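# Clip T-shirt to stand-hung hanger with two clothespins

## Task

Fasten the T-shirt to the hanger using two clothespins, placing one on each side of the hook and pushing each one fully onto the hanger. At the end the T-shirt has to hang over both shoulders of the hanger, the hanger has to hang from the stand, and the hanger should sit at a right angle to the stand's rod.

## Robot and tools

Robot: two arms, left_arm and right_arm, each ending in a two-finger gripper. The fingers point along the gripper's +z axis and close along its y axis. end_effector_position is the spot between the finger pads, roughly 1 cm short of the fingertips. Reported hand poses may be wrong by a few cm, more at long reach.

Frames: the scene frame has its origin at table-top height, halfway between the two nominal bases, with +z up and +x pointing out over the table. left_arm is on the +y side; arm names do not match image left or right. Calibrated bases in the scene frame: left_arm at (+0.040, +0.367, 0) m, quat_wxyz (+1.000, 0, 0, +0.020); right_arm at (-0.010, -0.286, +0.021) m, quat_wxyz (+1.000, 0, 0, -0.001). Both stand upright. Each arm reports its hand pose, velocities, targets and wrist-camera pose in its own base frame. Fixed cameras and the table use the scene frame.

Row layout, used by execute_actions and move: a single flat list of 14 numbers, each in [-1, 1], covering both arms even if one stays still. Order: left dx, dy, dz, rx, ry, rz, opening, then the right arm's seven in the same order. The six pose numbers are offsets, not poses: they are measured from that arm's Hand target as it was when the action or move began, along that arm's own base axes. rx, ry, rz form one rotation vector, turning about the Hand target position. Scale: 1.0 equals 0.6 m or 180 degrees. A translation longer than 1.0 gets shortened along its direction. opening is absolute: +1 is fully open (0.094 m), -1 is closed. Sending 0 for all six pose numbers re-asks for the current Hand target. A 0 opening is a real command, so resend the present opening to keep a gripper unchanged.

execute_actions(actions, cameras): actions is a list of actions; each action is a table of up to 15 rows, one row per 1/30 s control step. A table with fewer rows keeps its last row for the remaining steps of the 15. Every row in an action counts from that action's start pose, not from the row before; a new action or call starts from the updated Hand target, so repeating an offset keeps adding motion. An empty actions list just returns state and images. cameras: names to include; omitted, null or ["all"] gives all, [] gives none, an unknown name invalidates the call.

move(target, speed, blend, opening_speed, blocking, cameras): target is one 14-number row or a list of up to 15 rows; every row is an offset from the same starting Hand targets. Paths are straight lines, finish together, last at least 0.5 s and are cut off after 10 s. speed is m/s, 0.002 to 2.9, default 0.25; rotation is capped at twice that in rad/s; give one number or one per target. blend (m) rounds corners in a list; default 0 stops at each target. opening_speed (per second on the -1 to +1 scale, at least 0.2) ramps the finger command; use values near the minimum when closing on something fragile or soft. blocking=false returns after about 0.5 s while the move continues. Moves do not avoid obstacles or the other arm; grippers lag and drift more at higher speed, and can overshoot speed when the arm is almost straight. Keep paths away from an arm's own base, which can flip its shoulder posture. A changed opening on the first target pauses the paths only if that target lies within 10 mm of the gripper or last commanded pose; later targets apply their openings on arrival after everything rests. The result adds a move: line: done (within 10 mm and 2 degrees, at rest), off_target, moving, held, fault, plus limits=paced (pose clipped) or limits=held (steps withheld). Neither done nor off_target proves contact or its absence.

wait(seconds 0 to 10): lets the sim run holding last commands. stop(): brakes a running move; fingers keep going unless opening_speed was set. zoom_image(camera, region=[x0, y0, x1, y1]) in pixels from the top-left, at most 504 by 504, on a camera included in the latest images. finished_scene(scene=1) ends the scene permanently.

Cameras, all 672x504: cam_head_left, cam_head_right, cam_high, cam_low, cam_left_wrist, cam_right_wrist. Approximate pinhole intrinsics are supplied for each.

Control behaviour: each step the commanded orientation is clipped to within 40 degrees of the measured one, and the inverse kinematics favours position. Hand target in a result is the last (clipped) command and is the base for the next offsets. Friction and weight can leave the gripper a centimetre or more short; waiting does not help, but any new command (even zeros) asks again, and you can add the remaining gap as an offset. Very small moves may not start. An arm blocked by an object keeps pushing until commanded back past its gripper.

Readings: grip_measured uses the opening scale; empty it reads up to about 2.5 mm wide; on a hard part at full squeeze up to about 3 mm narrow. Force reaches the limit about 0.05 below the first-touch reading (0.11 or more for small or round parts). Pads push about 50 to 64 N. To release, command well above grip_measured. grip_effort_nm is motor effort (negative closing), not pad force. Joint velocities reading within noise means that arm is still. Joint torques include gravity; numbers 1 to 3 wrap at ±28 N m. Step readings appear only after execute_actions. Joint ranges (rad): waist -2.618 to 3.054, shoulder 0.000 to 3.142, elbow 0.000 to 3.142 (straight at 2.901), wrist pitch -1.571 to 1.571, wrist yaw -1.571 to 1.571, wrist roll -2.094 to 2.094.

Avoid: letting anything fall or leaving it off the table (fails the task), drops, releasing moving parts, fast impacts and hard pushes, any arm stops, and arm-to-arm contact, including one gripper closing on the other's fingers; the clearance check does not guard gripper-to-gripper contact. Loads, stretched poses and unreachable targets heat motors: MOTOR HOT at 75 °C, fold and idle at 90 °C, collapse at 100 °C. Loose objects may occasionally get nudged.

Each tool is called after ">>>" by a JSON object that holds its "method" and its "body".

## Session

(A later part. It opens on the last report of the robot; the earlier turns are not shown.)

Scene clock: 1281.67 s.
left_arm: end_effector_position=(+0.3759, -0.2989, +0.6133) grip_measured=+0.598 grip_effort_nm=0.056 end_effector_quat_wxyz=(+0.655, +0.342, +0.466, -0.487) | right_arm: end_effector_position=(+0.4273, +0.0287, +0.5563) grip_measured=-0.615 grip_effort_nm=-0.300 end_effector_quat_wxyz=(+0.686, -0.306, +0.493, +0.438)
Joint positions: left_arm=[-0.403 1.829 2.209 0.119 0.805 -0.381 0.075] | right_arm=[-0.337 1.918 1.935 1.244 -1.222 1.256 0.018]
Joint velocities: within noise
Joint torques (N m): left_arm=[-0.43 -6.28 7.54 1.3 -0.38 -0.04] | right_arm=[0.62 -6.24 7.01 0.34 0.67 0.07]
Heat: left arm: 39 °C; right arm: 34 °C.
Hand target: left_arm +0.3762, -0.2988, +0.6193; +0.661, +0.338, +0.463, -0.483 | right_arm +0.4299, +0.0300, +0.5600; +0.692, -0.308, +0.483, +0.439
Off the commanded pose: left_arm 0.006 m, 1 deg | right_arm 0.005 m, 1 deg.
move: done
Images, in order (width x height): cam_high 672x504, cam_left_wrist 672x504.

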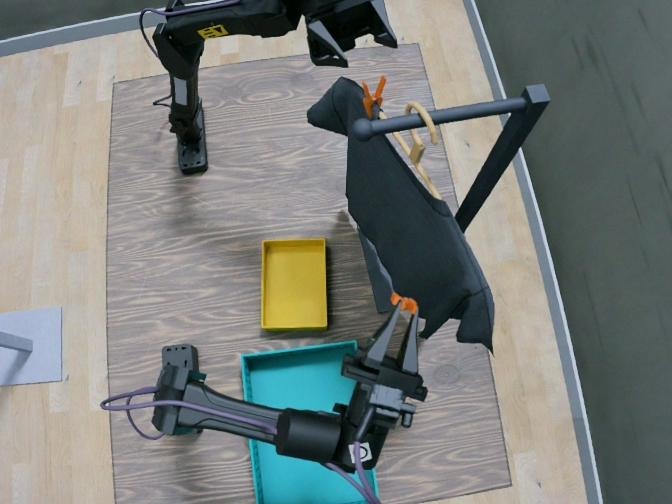

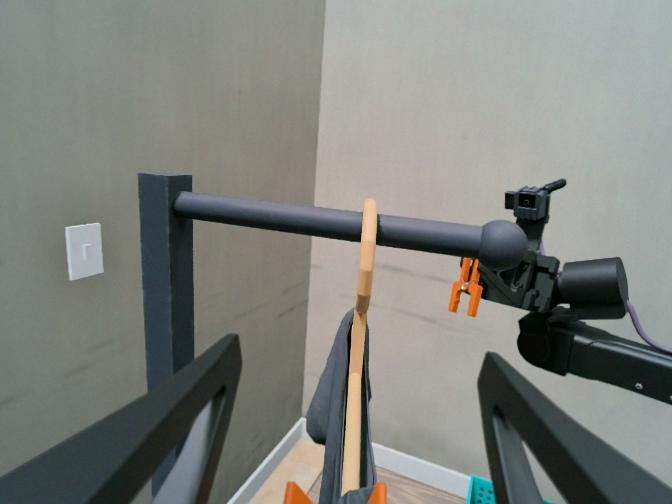

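>>> {"method": "move", "body": {"target": [[-0.0177,-0.005,-0.0702,0,0,0,0.6, 0,0,0,0,0,0,-0.62]], "speed": 0.08, "cameras": ["cam_left_wrist", "cam_high", "cam_right_wrist"]}}

>>> {"method": "zoom_image", "body": {"camera": "cam_high", "region": [325, 20, 445, 125]}}

Scene clock: 1290.77 s.
left_arm: end_effector_position=(+0.3808, -0.3068, +0.5570) grip_measured=+0.598 grip_effort_nm=0.061 end_effector_quat_wxyz=(+0.641, +0.337, +0.487, -0.488) | right_arm: end_effector_position=(+0.4273, +0.0287, +0.5563) grip_measured=-0.615 grip_effort_nm=-0.295 end_effector_quat_wxyz=(+0.686, -0.306, +0.493, +0.438)
Joint positions: left_arm=[-0.419 1.727 1.87 0.295 0.787 -0.366 0.075] | right_arm=[-0.337 1.918 1.935 1.244 -1.222 1.256 0.018]
Joint velocities: within noise
Joint torques (N m): left_arm=[-0.75 -9.14 5.7 1.8 -0.37 0.06] | right_arm=[0.54 -6.35 7.17 0.37 0.69 0.1]
Heat: left arm: 39 °C; right arm: 34 °C.
Hand target: left_arm +0.3657, -0.3017, +0.5772; +0.661, +0.338, +0.463, -0.483 | right_arm +0.4299, +0.0300, +0.5600; +0.692, -0.308, +0.483, +0.439
Off the commanded pose: left_arm 0.026 m, 4 deg | right_arm 0.005 m, 1 deg.
move: off_target (left_arm)
Images, in order (width x height): cam_high 672x504, cam_left_wrist 672x504, cam_right_wrist 672x504.

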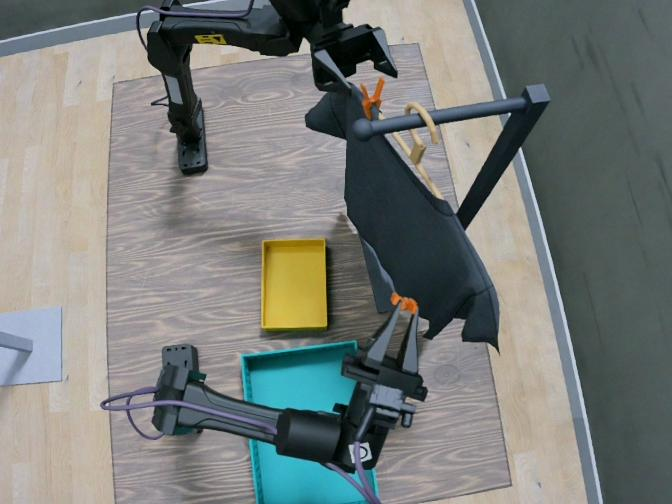

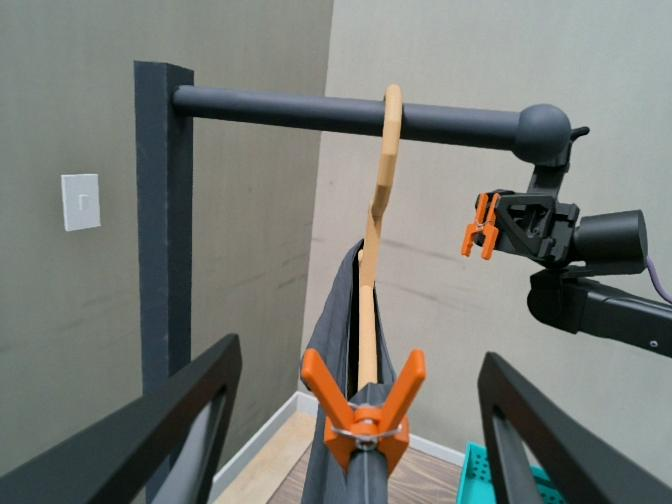

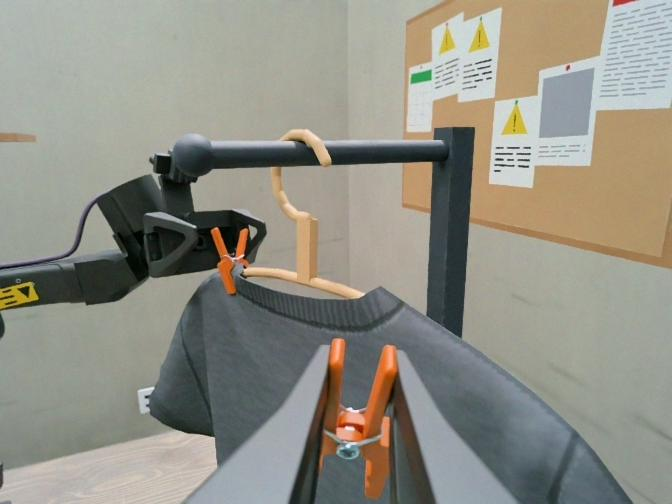

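Scaled by 4.200 from the camera's 672x504 image, which has a finer 960x720 frame.

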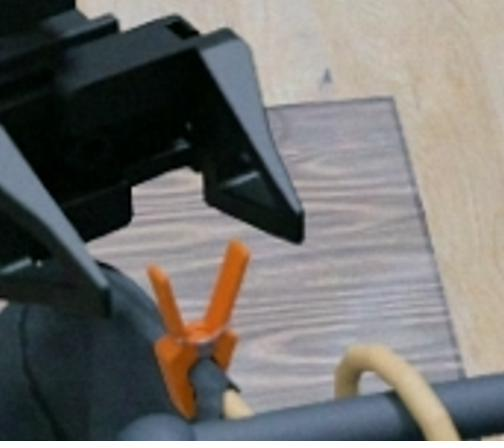

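>>> {"method": "zoom_image", "body": {"camera": "cam_high", "region": [340, 60, 560, 225]}}

Scaled by 2.291 from the camera's 672x504 image, which has a finer 960x720 frame.

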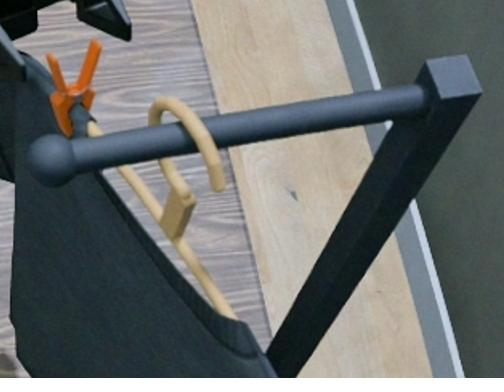

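>>> {"method": "move", "body": {"target": [[0,0,-0.01,0,0,0,-0.1, 0,0,0,0,0,0,-0.62]], "speed": 0.05, "opening_speed": 0.6, "cameras": ["cam_left_wrist", "cam_high", "cam_right_wrist"]}}

>>> {"method": "zoom_image", "body": {"camera": "cam_high", "region": [325, 20, 445, 125]}}

Scene clock: 1307.37 s.
left_arm: end_effector_position=(+0.3822, -0.3072, +0.5505) grip_measured=-0.097 grip_effort_nm=-0.198 end_effector_quat_wxyz=(+0.642, +0.336, +0.487, -0.488) | right_arm: end_effector_position=(+0.4273, +0.0287, +0.5563) grip_measured=-0.615 grip_effort_nm=-0.295 end_effector_quat_wxyz=(+0.686, -0.306, +0.493, +0.438)
Joint positions: left_arm=[-0.419 1.722 1.836 0.323 0.786 -0.366 0.042] | right_arm=[-0.337 1.918 1.935 1.244 -1.222 1.256 0.018]
Joint velocities: within noise
Joint torques (N m): left_arm=[-0.62 -9.69 5.65 1.79 -0.29 -0.01] | right_arm=[0.53 -6.3 7.1 0.34 0.68 0.05]
Heat: left arm: 41 °C; right arm: 34 °C.
Hand target: left_arm +0.3655, -0.3017, +0.5713; +0.661, +0.338, +0.463, -0.483 | right_arm +0.4299, +0.0300, +0.5600; +0.692, -0.308, +0.483, +0.439
Off the commanded pose: left_arm 0.027 m, 4 deg | right_arm 0.005 m, 1 deg.
move: off_target (left_arm)
Images, in order (width x height): cam_high 672x504, cam_left_wrist 672x504, cam_right_wrist 672x504.

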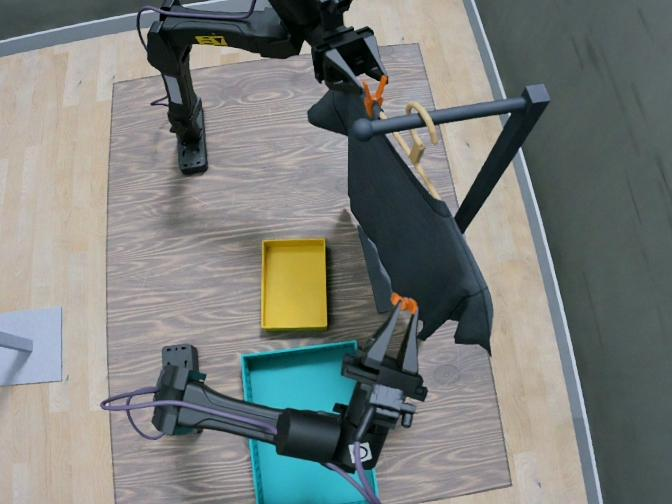

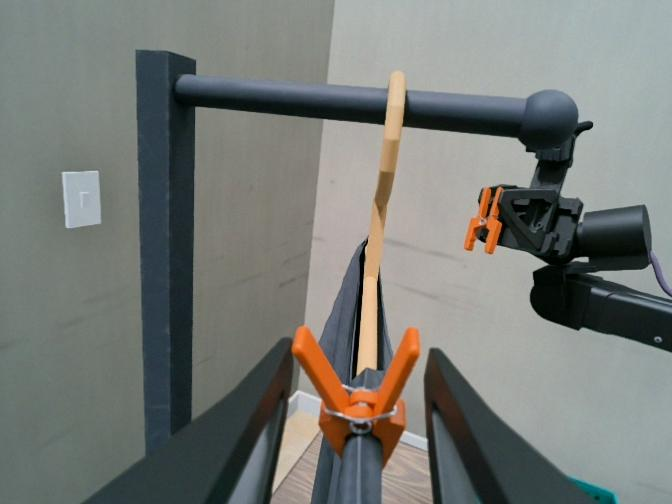

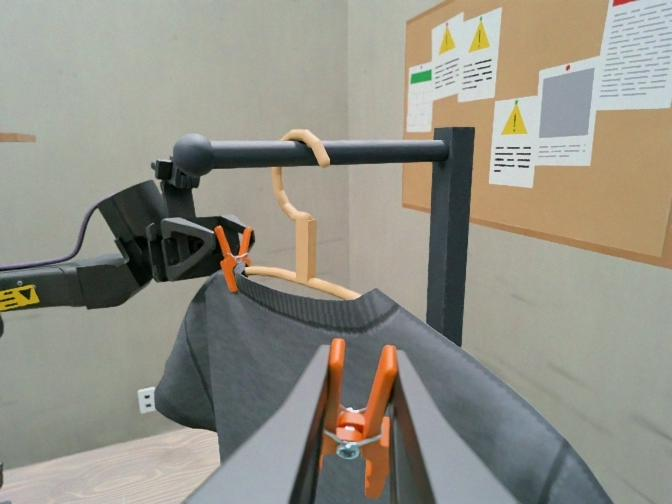

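Scaled by 4.200 from the camera's 672x504 image, which has a finer 960x720 frame.

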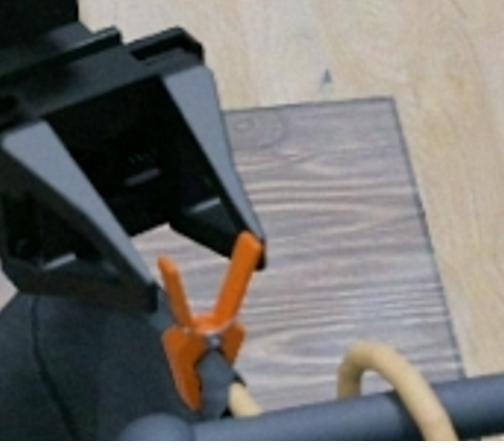

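>>> {"method": "move", "body": {"target": [[0.0428,-0.0185,-0.0422,0,0,0,-0.1, 0,0,0,0,0,0,-0.62],[0.0695,-0.0145,-0.0372,0,0,0,-0.1, 0,0,0,0,0,0,-0.62]], "speed": 0.05, "cameras": ["cam_left_wrist", "cam_high", "cam_right_wrist"]}}

>>> {"method": "zoom_image", "body": {"camera": "cam_high", "region": [340, 60, 560, 225]}}

Scene clock: 1322.07 s.
left_arm: end_effector_position=(+0.4088, -0.3138, +0.5372) grip_measured=-0.097 grip_effort_nm=-0.203 end_effector_quat_wxyz=(+0.652, +0.335, +0.477, -0.485) | right_arm: end_effector_position=(+0.4273, +0.0287, +0.5563) grip_measured=-0.615 grip_effort_nm=-0.295 end_effector_quat_wxyz=(+0.686, -0.306, +0.493, +0.438)
Joint positions: left_arm=[-0.41 1.813 1.869 0.414 0.786 -0.372 0.042] | right_arm=[-0.337 1.918 1.935 1.244 -1.222 1.256 0.018]
Joint velocities: within noise
Joint torques (N m): left_arm=[0.72 -7.13 8.55 1.62 -0.16 -0.07] | right_arm=[0.55 -6.39 7.17 0.35 0.67 0.05]
Heat: left arm: 42 °C; right arm: 34 °C.
Hand target: left_arm +0.4074, -0.3105, +0.5488; +0.661, +0.338, +0.463, -0.483 | right_arm +0.4299, +0.0300, +0.5600; +0.692, -0.308, +0.483, +0.439
Off the commanded pose: left_arm 0.012 m, 2 deg | right_arm 0.005 m, 1 deg.
move: off_target (left_arm)
Images, in order (width x height): cam_high 672x504, cam_left_wrist 672x504, cam_right_wrist 672x504.

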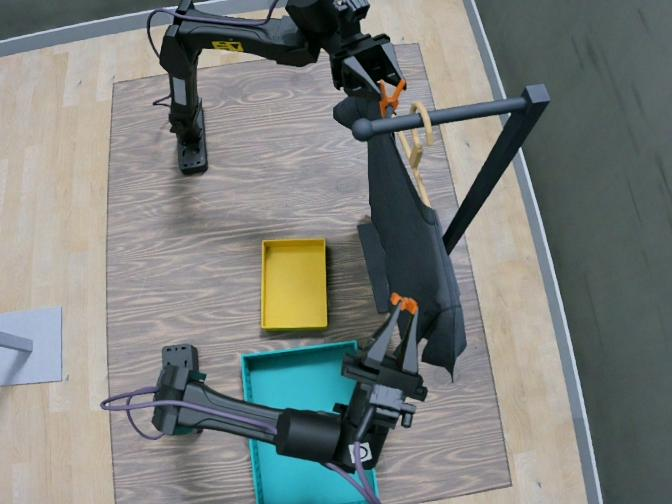

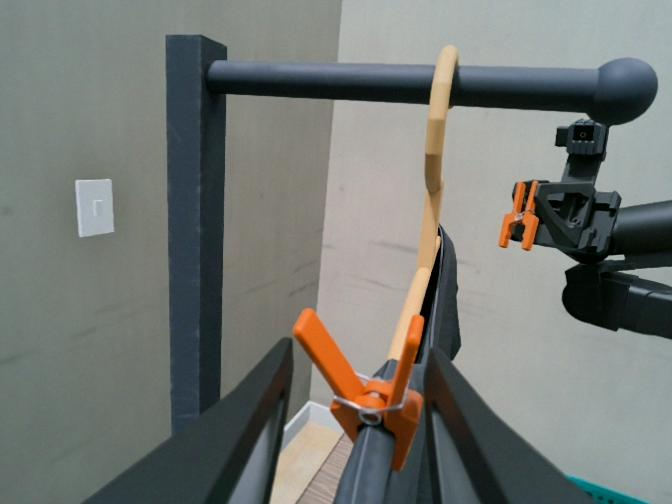

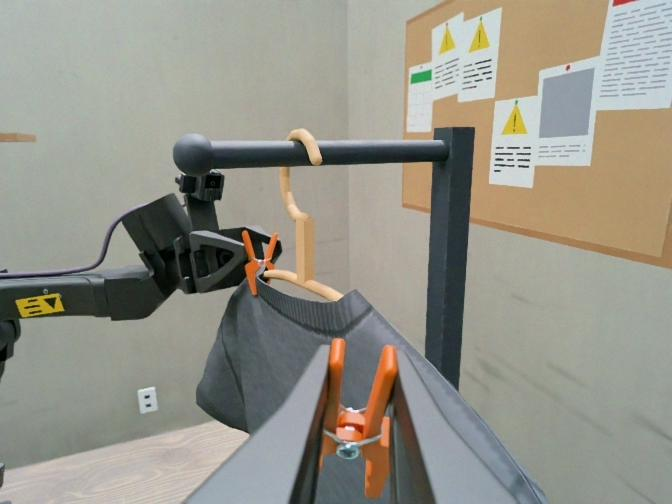

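Scaled by 2.291 from the camera's 672x504 image, which has a finer 960x720 frame.

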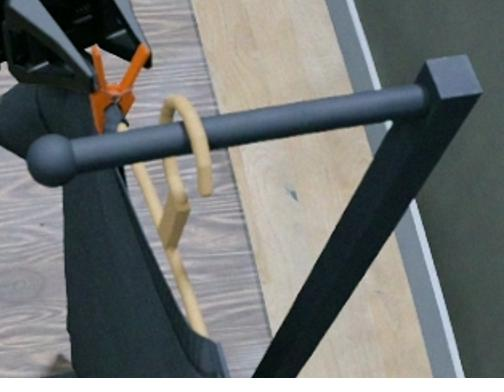

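>>> {"method": "move", "body": {"target": [[0.0133,0,0.0067,0,0,0,-0.1, 0,0,0,0,0,0,-0.62]], "speed": 0.04, "cameras": ["cam_left_wrist", "cam_high", "cam_right_wrist"]}}

>>> {"method": "zoom_image", "body": {"camera": "cam_high", "region": [340, 60, 560, 225]}}

Scene clock: 1328.77 s.
left_arm: end_effector_position=(+0.4136, -0.3132, +0.5472) grip_measured=-0.097 grip_effort_nm=-0.198 end_effector_quat_wxyz=(+0.659, +0.337, +0.466, -0.484) | right_arm: end_effector_position=(+0.4273, +0.0287, +0.5563) grip_measured=-0.615 grip_effort_nm=-0.300 end_effector_quat_wxyz=(+0.686, -0.306, +0.493, +0.438)
Joint positions: left_arm=[-0.403 1.849 1.935 0.414 0.79 -0.377 0.042] | right_arm=[-0.337 1.918 1.935 1.244 -1.222 1.256 0.018]
Joint velocities: within noise
Joint torques (N m): left_arm=[0.66 -6.89 8.66 1.38 -0.12 -0.04] | right_arm=[0.51 -6.41 7.05 0.34 0.66 0.06]
Heat: left arm: 41 °C; right arm: 34 °C.
Hand target: left_arm +0.4153, -0.3105, +0.5529; +0.661, +0.338, +0.463, -0.483 | right_arm +0.4299, +0.0300, +0.5600; +0.692, -0.308, +0.483, +0.439
Off the commanded pose: left_arm 0.007 m, 0 deg | right_arm 0.005 m, 1 deg.
move: done
Images, in order (width x height): cam_high 672x504, cam_left_wrist 672x504, cam_right_wrist 672x504.

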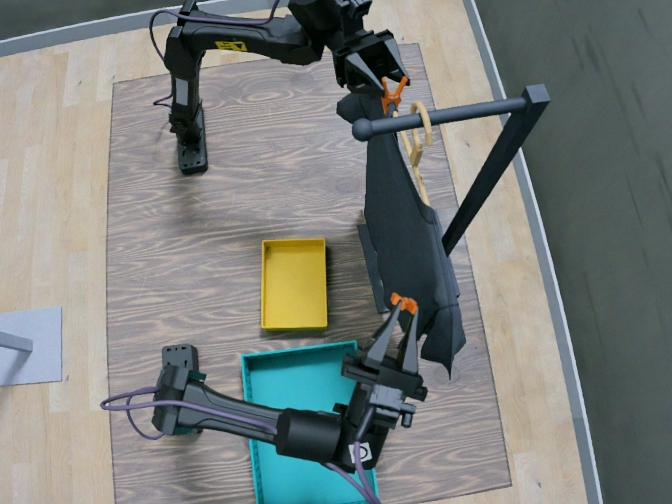

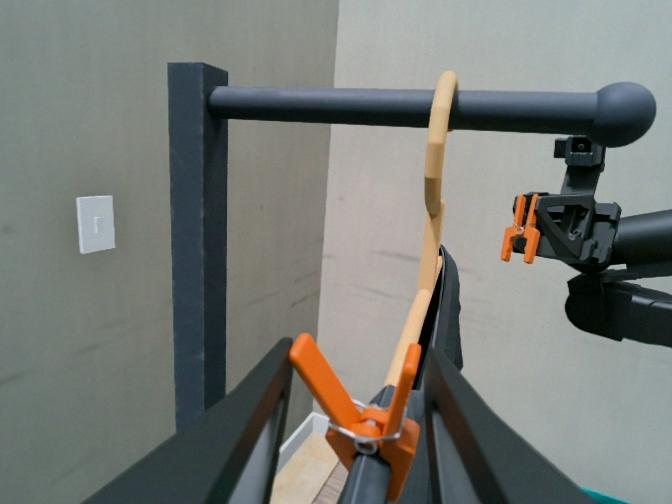

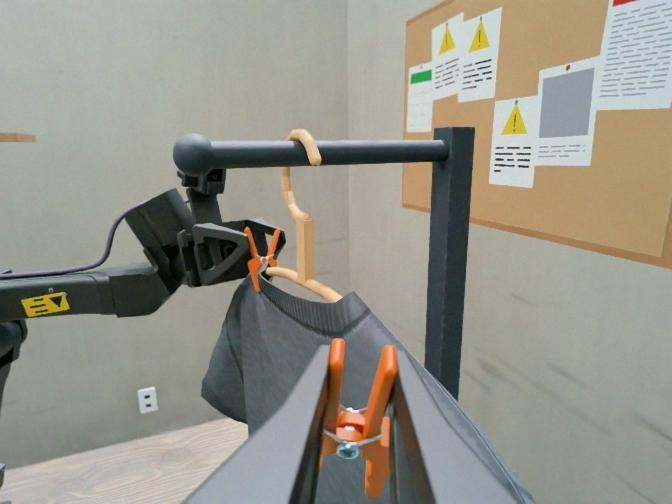

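Scaled by 2.291 from the camera's 672x504 image, which has a finer 960x720 frame.

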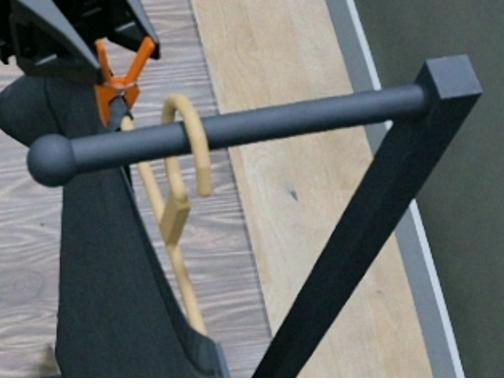

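>>> {"method": "move", "body": {"target": [[0,0,0,0,0,0,-0.28, 0,0,0,0,0,0,-0.68]], "speed": 0.04, "opening_speed": 0.3, "cameras": ["cam_left_wrist", "cam_high", "cam_right_wrist", "cam_head_left"]}}

>>> {"method": "zoom_image", "body": {"camera": "cam_high", "region": [375, 265, 455, 325]}}

>>> {"method": "zoom_image", "body": {"camera": "cam_left_wrist", "region": [370, 140, 610, 380]}}

>>> {"method": "zoom_image", "body": {"camera": "cam_head_left", "region": [350, 75, 470, 165]}}

>>> {"method": "zoom_image", "body": {"camera": "cam_right_wrist", "region": [200, 220, 480, 504]}}

Scene clock: 1341.70 s.
left_arm: end_effector_position=(+0.4133, -0.3133, +0.5472) grip_measured=-0.274 grip_effort_nm=-0.403 end_effector_quat_wxyz=(+0.659, +0.338, +0.466, -0.484) | right_arm: end_effector_position=(+0.4273, +0.0287, +0.5563) grip_measured=-0.672 grip_effort_nm=-0.486 end_effector_quat_wxyz=(+0.686, -0.306, +0.493, +0.438)
Joint positions: left_arm=[-0.403 1.849 1.935 0.414 0.792 -0.378 0.034] | right_arm=[-0.337 1.918 1.935 1.244 -1.222 1.256 0.015]
Joint velocities: within noise
Joint torques (N m): left_arm=[0.65 -6.84 8.76 1.32 -0.15 -0.06] | right_arm=[0.57 -6.45 7.1 0.35 0.66 0.03]
Heat: left arm: 40 °C; right arm: 34 °C.
Hand target: left_arm +0.4153, -0.3105, +0.5529; +0.661, +0.338, +0.463, -0.483 | right_arm +0.4299, +0.0300, +0.5600; +0.692, -0.308, +0.483, +0.439
Off the commanded pose: left_arm 0.007 m, 0 deg | right_arm 0.005 m, 1 deg.
move: done
Images, in order (width x height): cam_head_left 672x504, cam_high 672x504, cam_left_wrist 672x504, cam_right_wrist 672x504.

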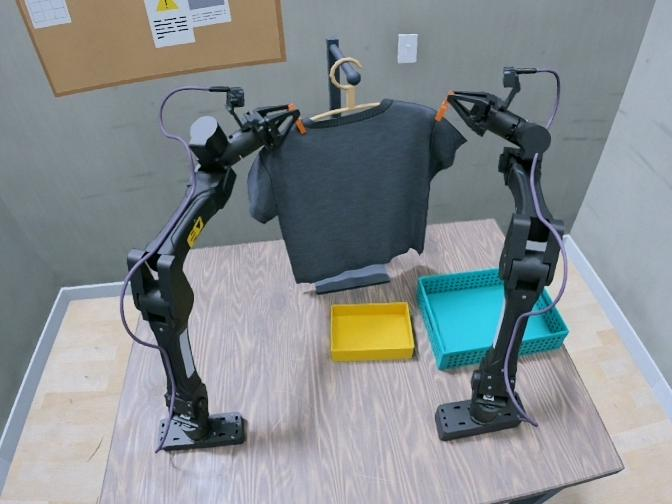

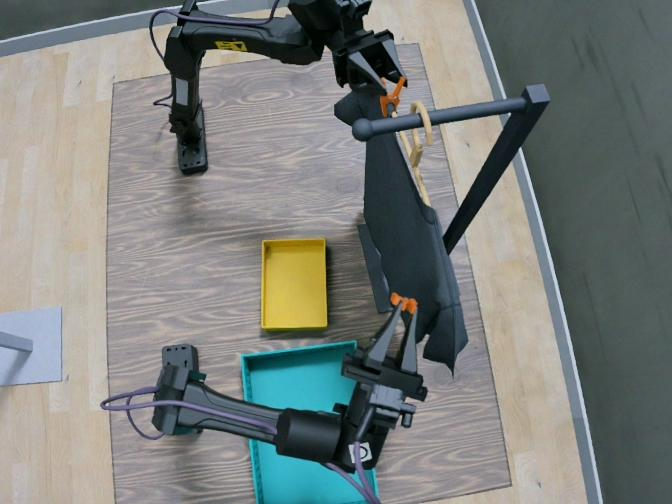

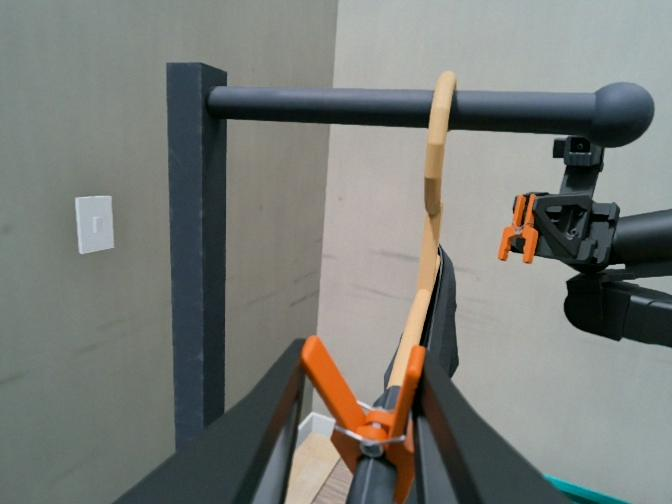

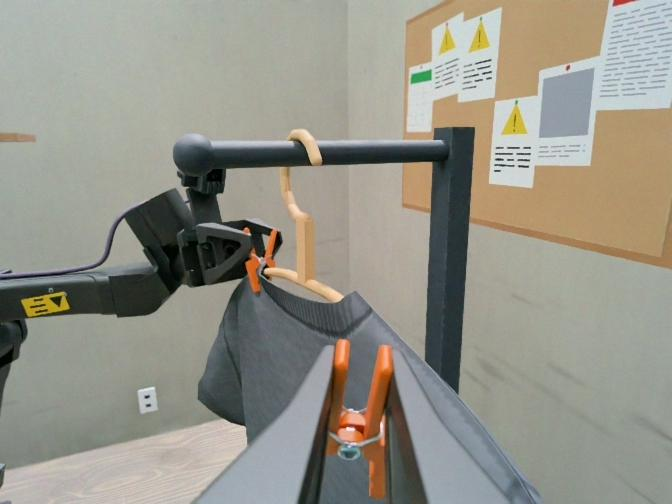

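Scaled by 6.300 from the camera's 672x504 image, which has a finer 960x720 frame.

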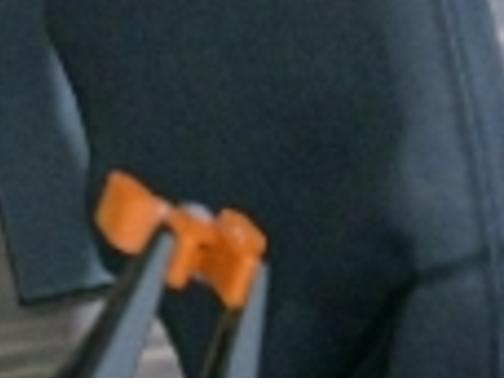

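Scaled by 2.100 from the camera's 672x504 image, which has a finer 960x720 frame.

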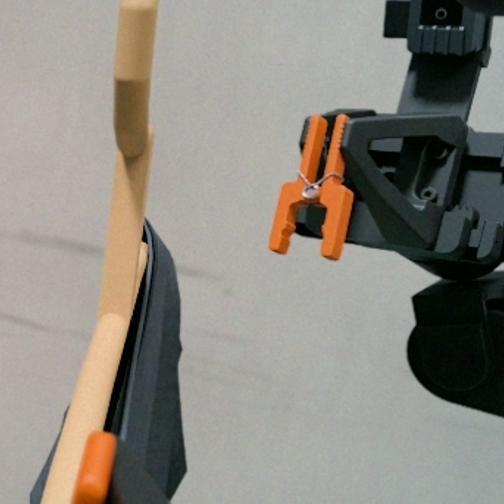

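Scaled by 4.200 from the camera's 672x504 image, which has a finer 960x720 frame.

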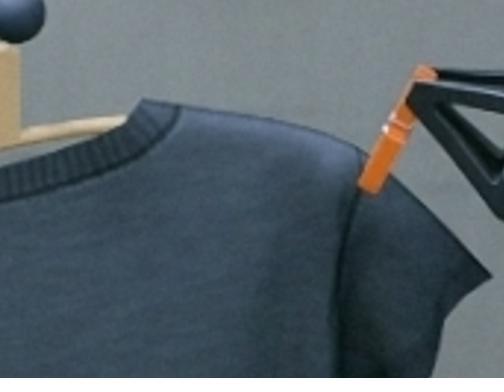

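Scaled by 1.775 from the camera's 672x504 image, which has a finer 960x720 frame.

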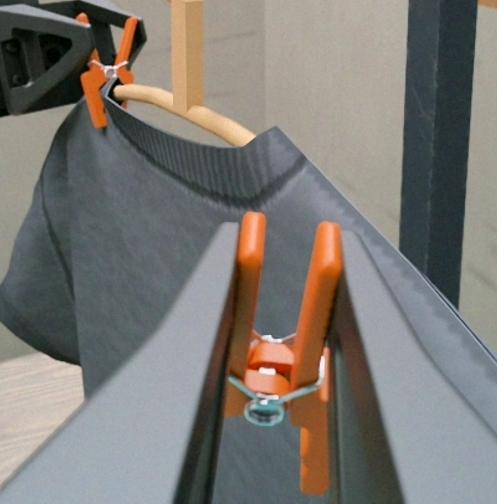

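>>> {"method": "move", "body": {"target": [[0.048,-0.002,0.004,0,0,0,-0.28, 0,0,0,0,0,0,-0.68]], "speed": 0.04, "cameras": ["cam_left_wrist", "cam_high", "cam_right_wrist", "cam_head_left"]}}

>>> {"method": "zoom_image", "body": {"camera": "cam_high", "region": [340, 60, 560, 225]}}

Scene clock: 1357.10 s.
left_arm: end_effector_position=(+0.4415, -0.3149, +0.5501) grip_measured=-0.274 grip_effort_nm=-0.383 end_effector_quat_wxyz=(+0.658, +0.340, +0.465, -0.485) | right_arm: end_effector_position=(+0.4273, +0.0287, +0.5563) grip_measured=-0.672 grip_effort_nm=-0.496 end_effector_quat_wxyz=(+0.686, -0.306, +0.493, +0.438)
Joint positions: left_arm=[-0.379 1.982 2.128 0.37 0.819 -0.395 0.034] | right_arm=[-0.337 1.918 1.935 1.244 -1.222 1.256 0.015]
Joint velocities: within noise
Joint torques (N m): left_arm=[0.58 -7.82 8.53 1.32 -0.21 -0.02] | right_arm=[0.51 -6.42 7.13 0.36 0.67 0.05]
Heat: left arm: 39 °C; right arm: 34 °C.
Hand target: left_arm +0.4441, -0.3116, +0.5553; +0.661, +0.338, +0.463, -0.483 | right_arm +0.4299, +0.0300, +0.5600; +0.692, -0.308, +0.483, +0.439
Off the commanded pose: left_arm 0.007 m, 0 deg | right_arm 0.005 m, 1 deg.
move: done
Images, in order (width x height): cam_head_left 672x504, cam_high 672x504, cam_left_wrist 672x504, cam_right_wrist 672x504.

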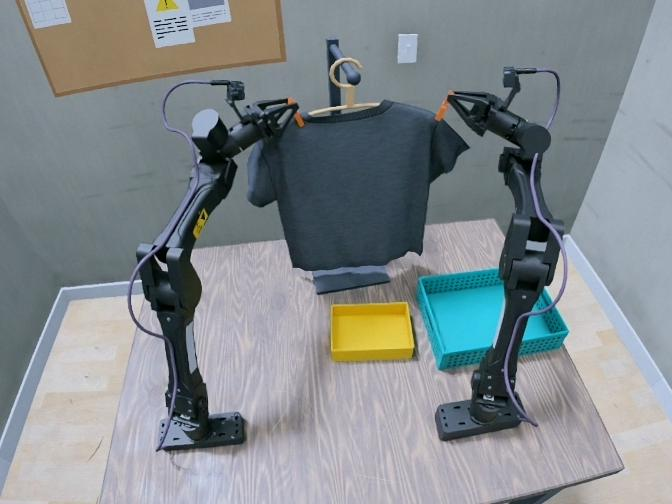

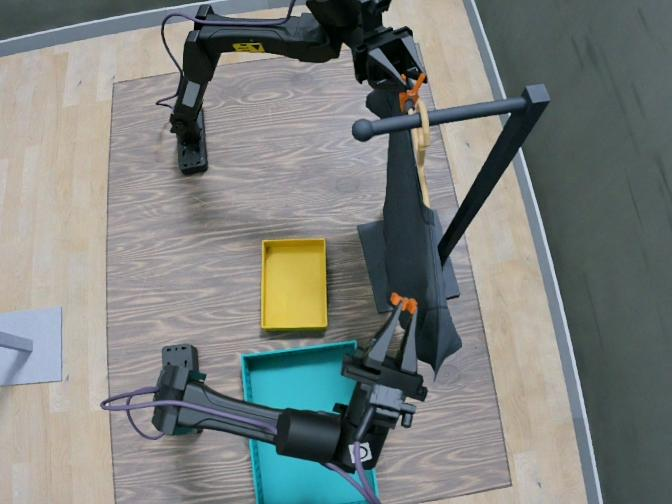

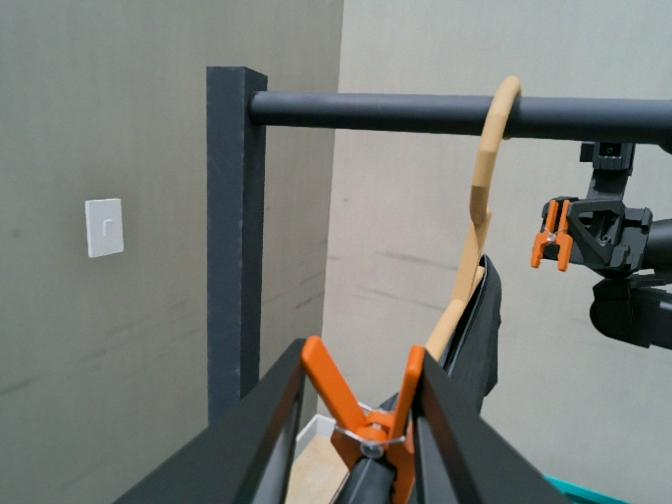

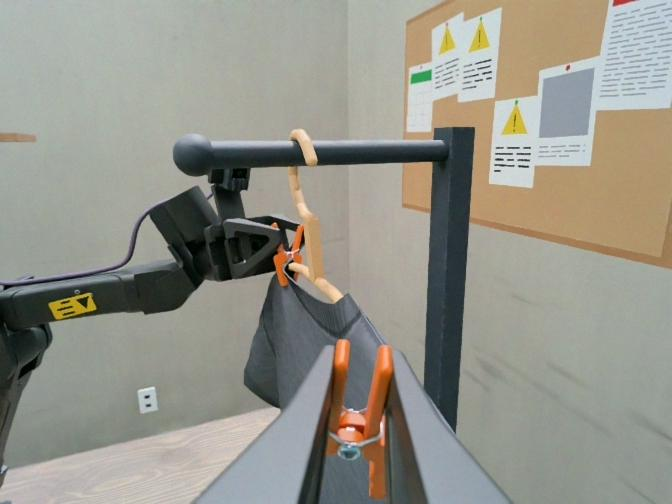

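Scaled by 2.291 from the camera's 672x504 image, which has a finer 960x720 frame.

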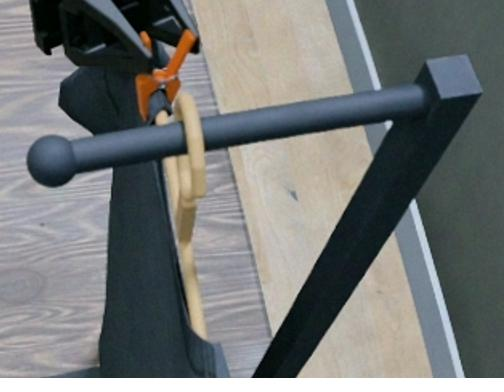

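>>> {"method": "move", "body": {"target": [[0,0,0,0,0,0,-0.28, 0,0,0.05,0,0,0,-0.68],[0,0,0,0,0,0,-0.28, 0.08,0.13,0.0528,0,0,0.0278,-0.68]], "speed": 0.1, "blend": [0.015,0], "cameras": ["cam_left_wrist", "cam_high", "cam_right_wrist", "cam_head_left"]}}

>>> {"method": "zoom_image", "body": {"camera": "cam_high", "region": [370, 170, 470, 270]}}

>>> {"method": "zoom_image", "body": {"camera": "cam_left_wrist", "region": [420, 180, 600, 360]}}

>>> {"method": "zoom_image", "body": {"camera": "cam_head_left", "region": [350, 65, 470, 155]}}

>>> {"method": "zoom_image", "body": {"camera": "cam_right_wrist", "region": [200, 220, 480, 504]}}

Scene clock: 1376.90 s.
left_arm: end_effector_position=(+0.4414, -0.3150, +0.5499) grip_measured=-0.274 grip_effort_nm=-0.388 end_effector_quat_wxyz=(+0.658, +0.340, +0.465, -0.485) | right_arm: end_effector_position=(+0.4715, +0.1096, +0.5923) grip_measured=-0.672 grip_effort_nm=-0.486 end_effector_quat_wxyz=(+0.667, -0.333, +0.472, +0.470)
Joint positions: left_arm=[-0.379 1.982 2.128 0.369 0.82 -0.396 0.034] | right_arm=[-0.119 2.168 2.498 0.682 -1.168 0.973 0.015]
Joint velocities: within noise
Joint torques (N m): left_arm=[0.88 -8.08 8.35 1.37 -0.2 -0.06] | right_arm=[0.12 -7.64 6.65 0.56 0.57 -0.06]
Heat: left arm: 39 °C; right arm: 34 °C.
Hand target: left_arm +0.4441, -0.3116, +0.5553; +0.661, +0.338, +0.463, -0.483 | right_arm +0.4780, +0.1081, +0.5915; +0.672, -0.329, +0.470, +0.469
Off the commanded pose: left_arm 0.007 m, 1 deg | right_arm 0.007 m, 1 deg.
move: done
Images, in order (width x height): cam_head_left 672x504, cam_high 672x504, cam_left_wrist 672x504, cam_right_wrist 672x504.

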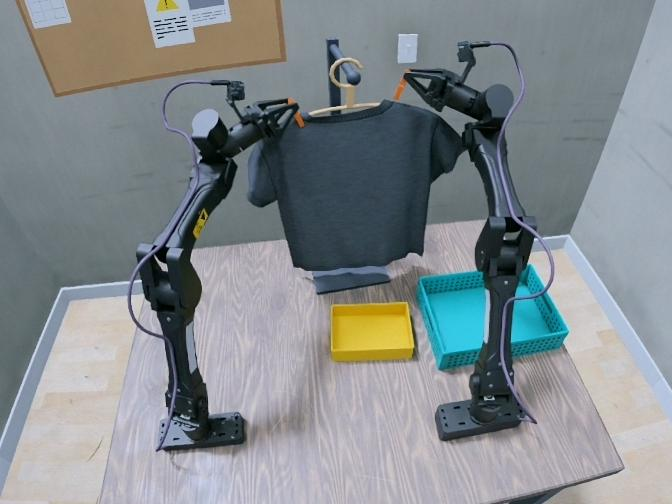

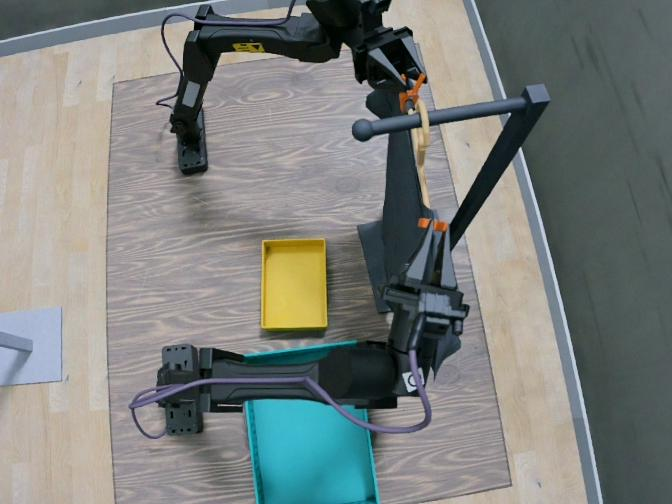

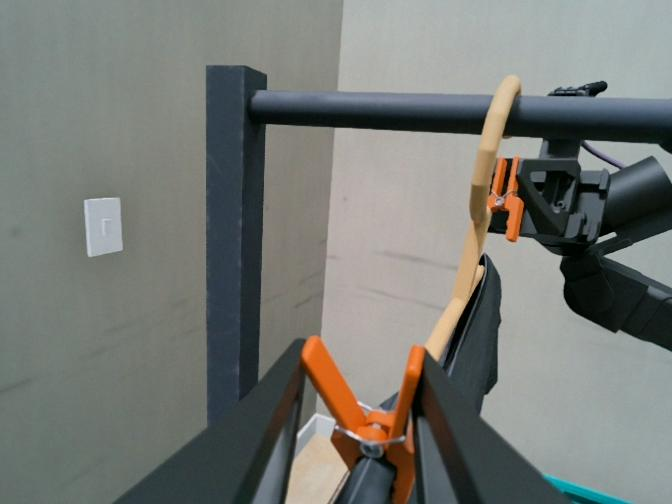

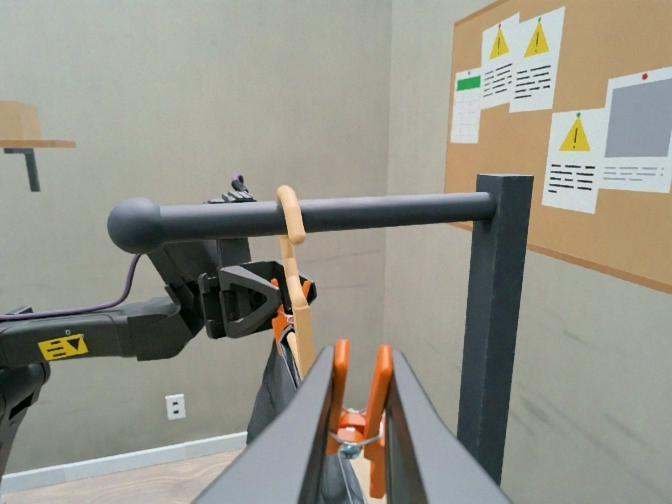

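Scaled by 5.040 from the camera's 672x504 image, which has a finer 960x720 frame.

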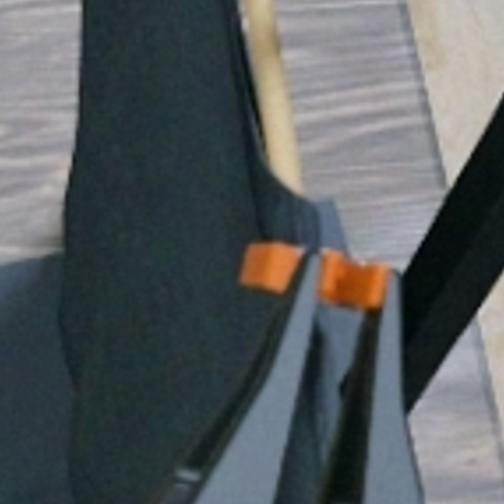

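Scaled by 2.800 from the camera's 672x504 image, which has a finer 960x720 frame.

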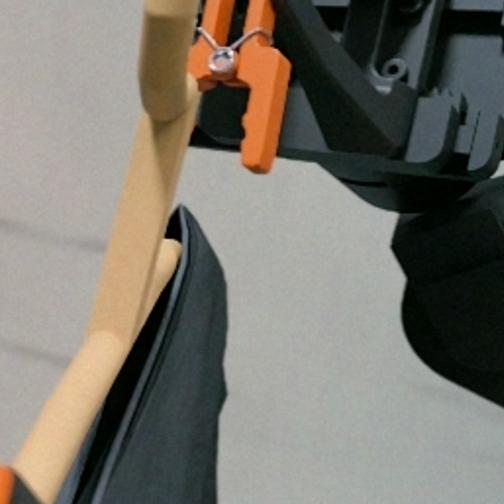

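Scaled by 4.200 from the camera's 672x504 image, which has a finer 960x720 frame.

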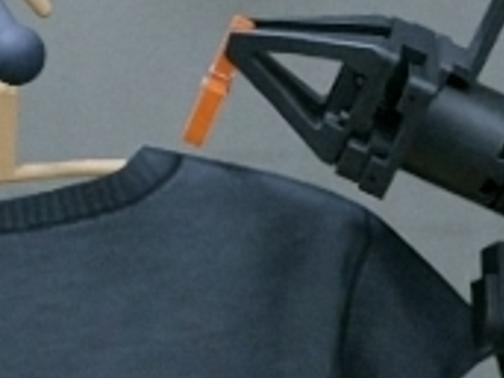

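Scaled by 1.775 from the camera's 672x504 image, which has a finer 960x720 frame.

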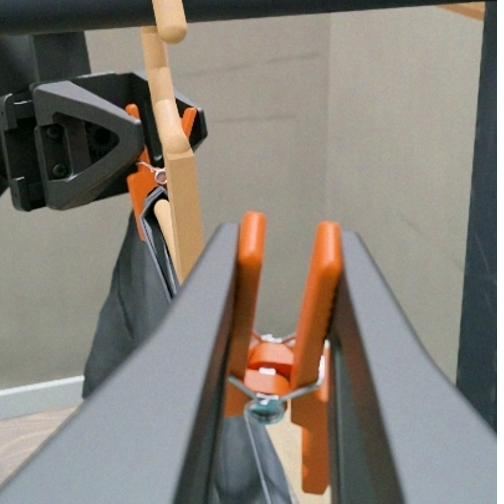

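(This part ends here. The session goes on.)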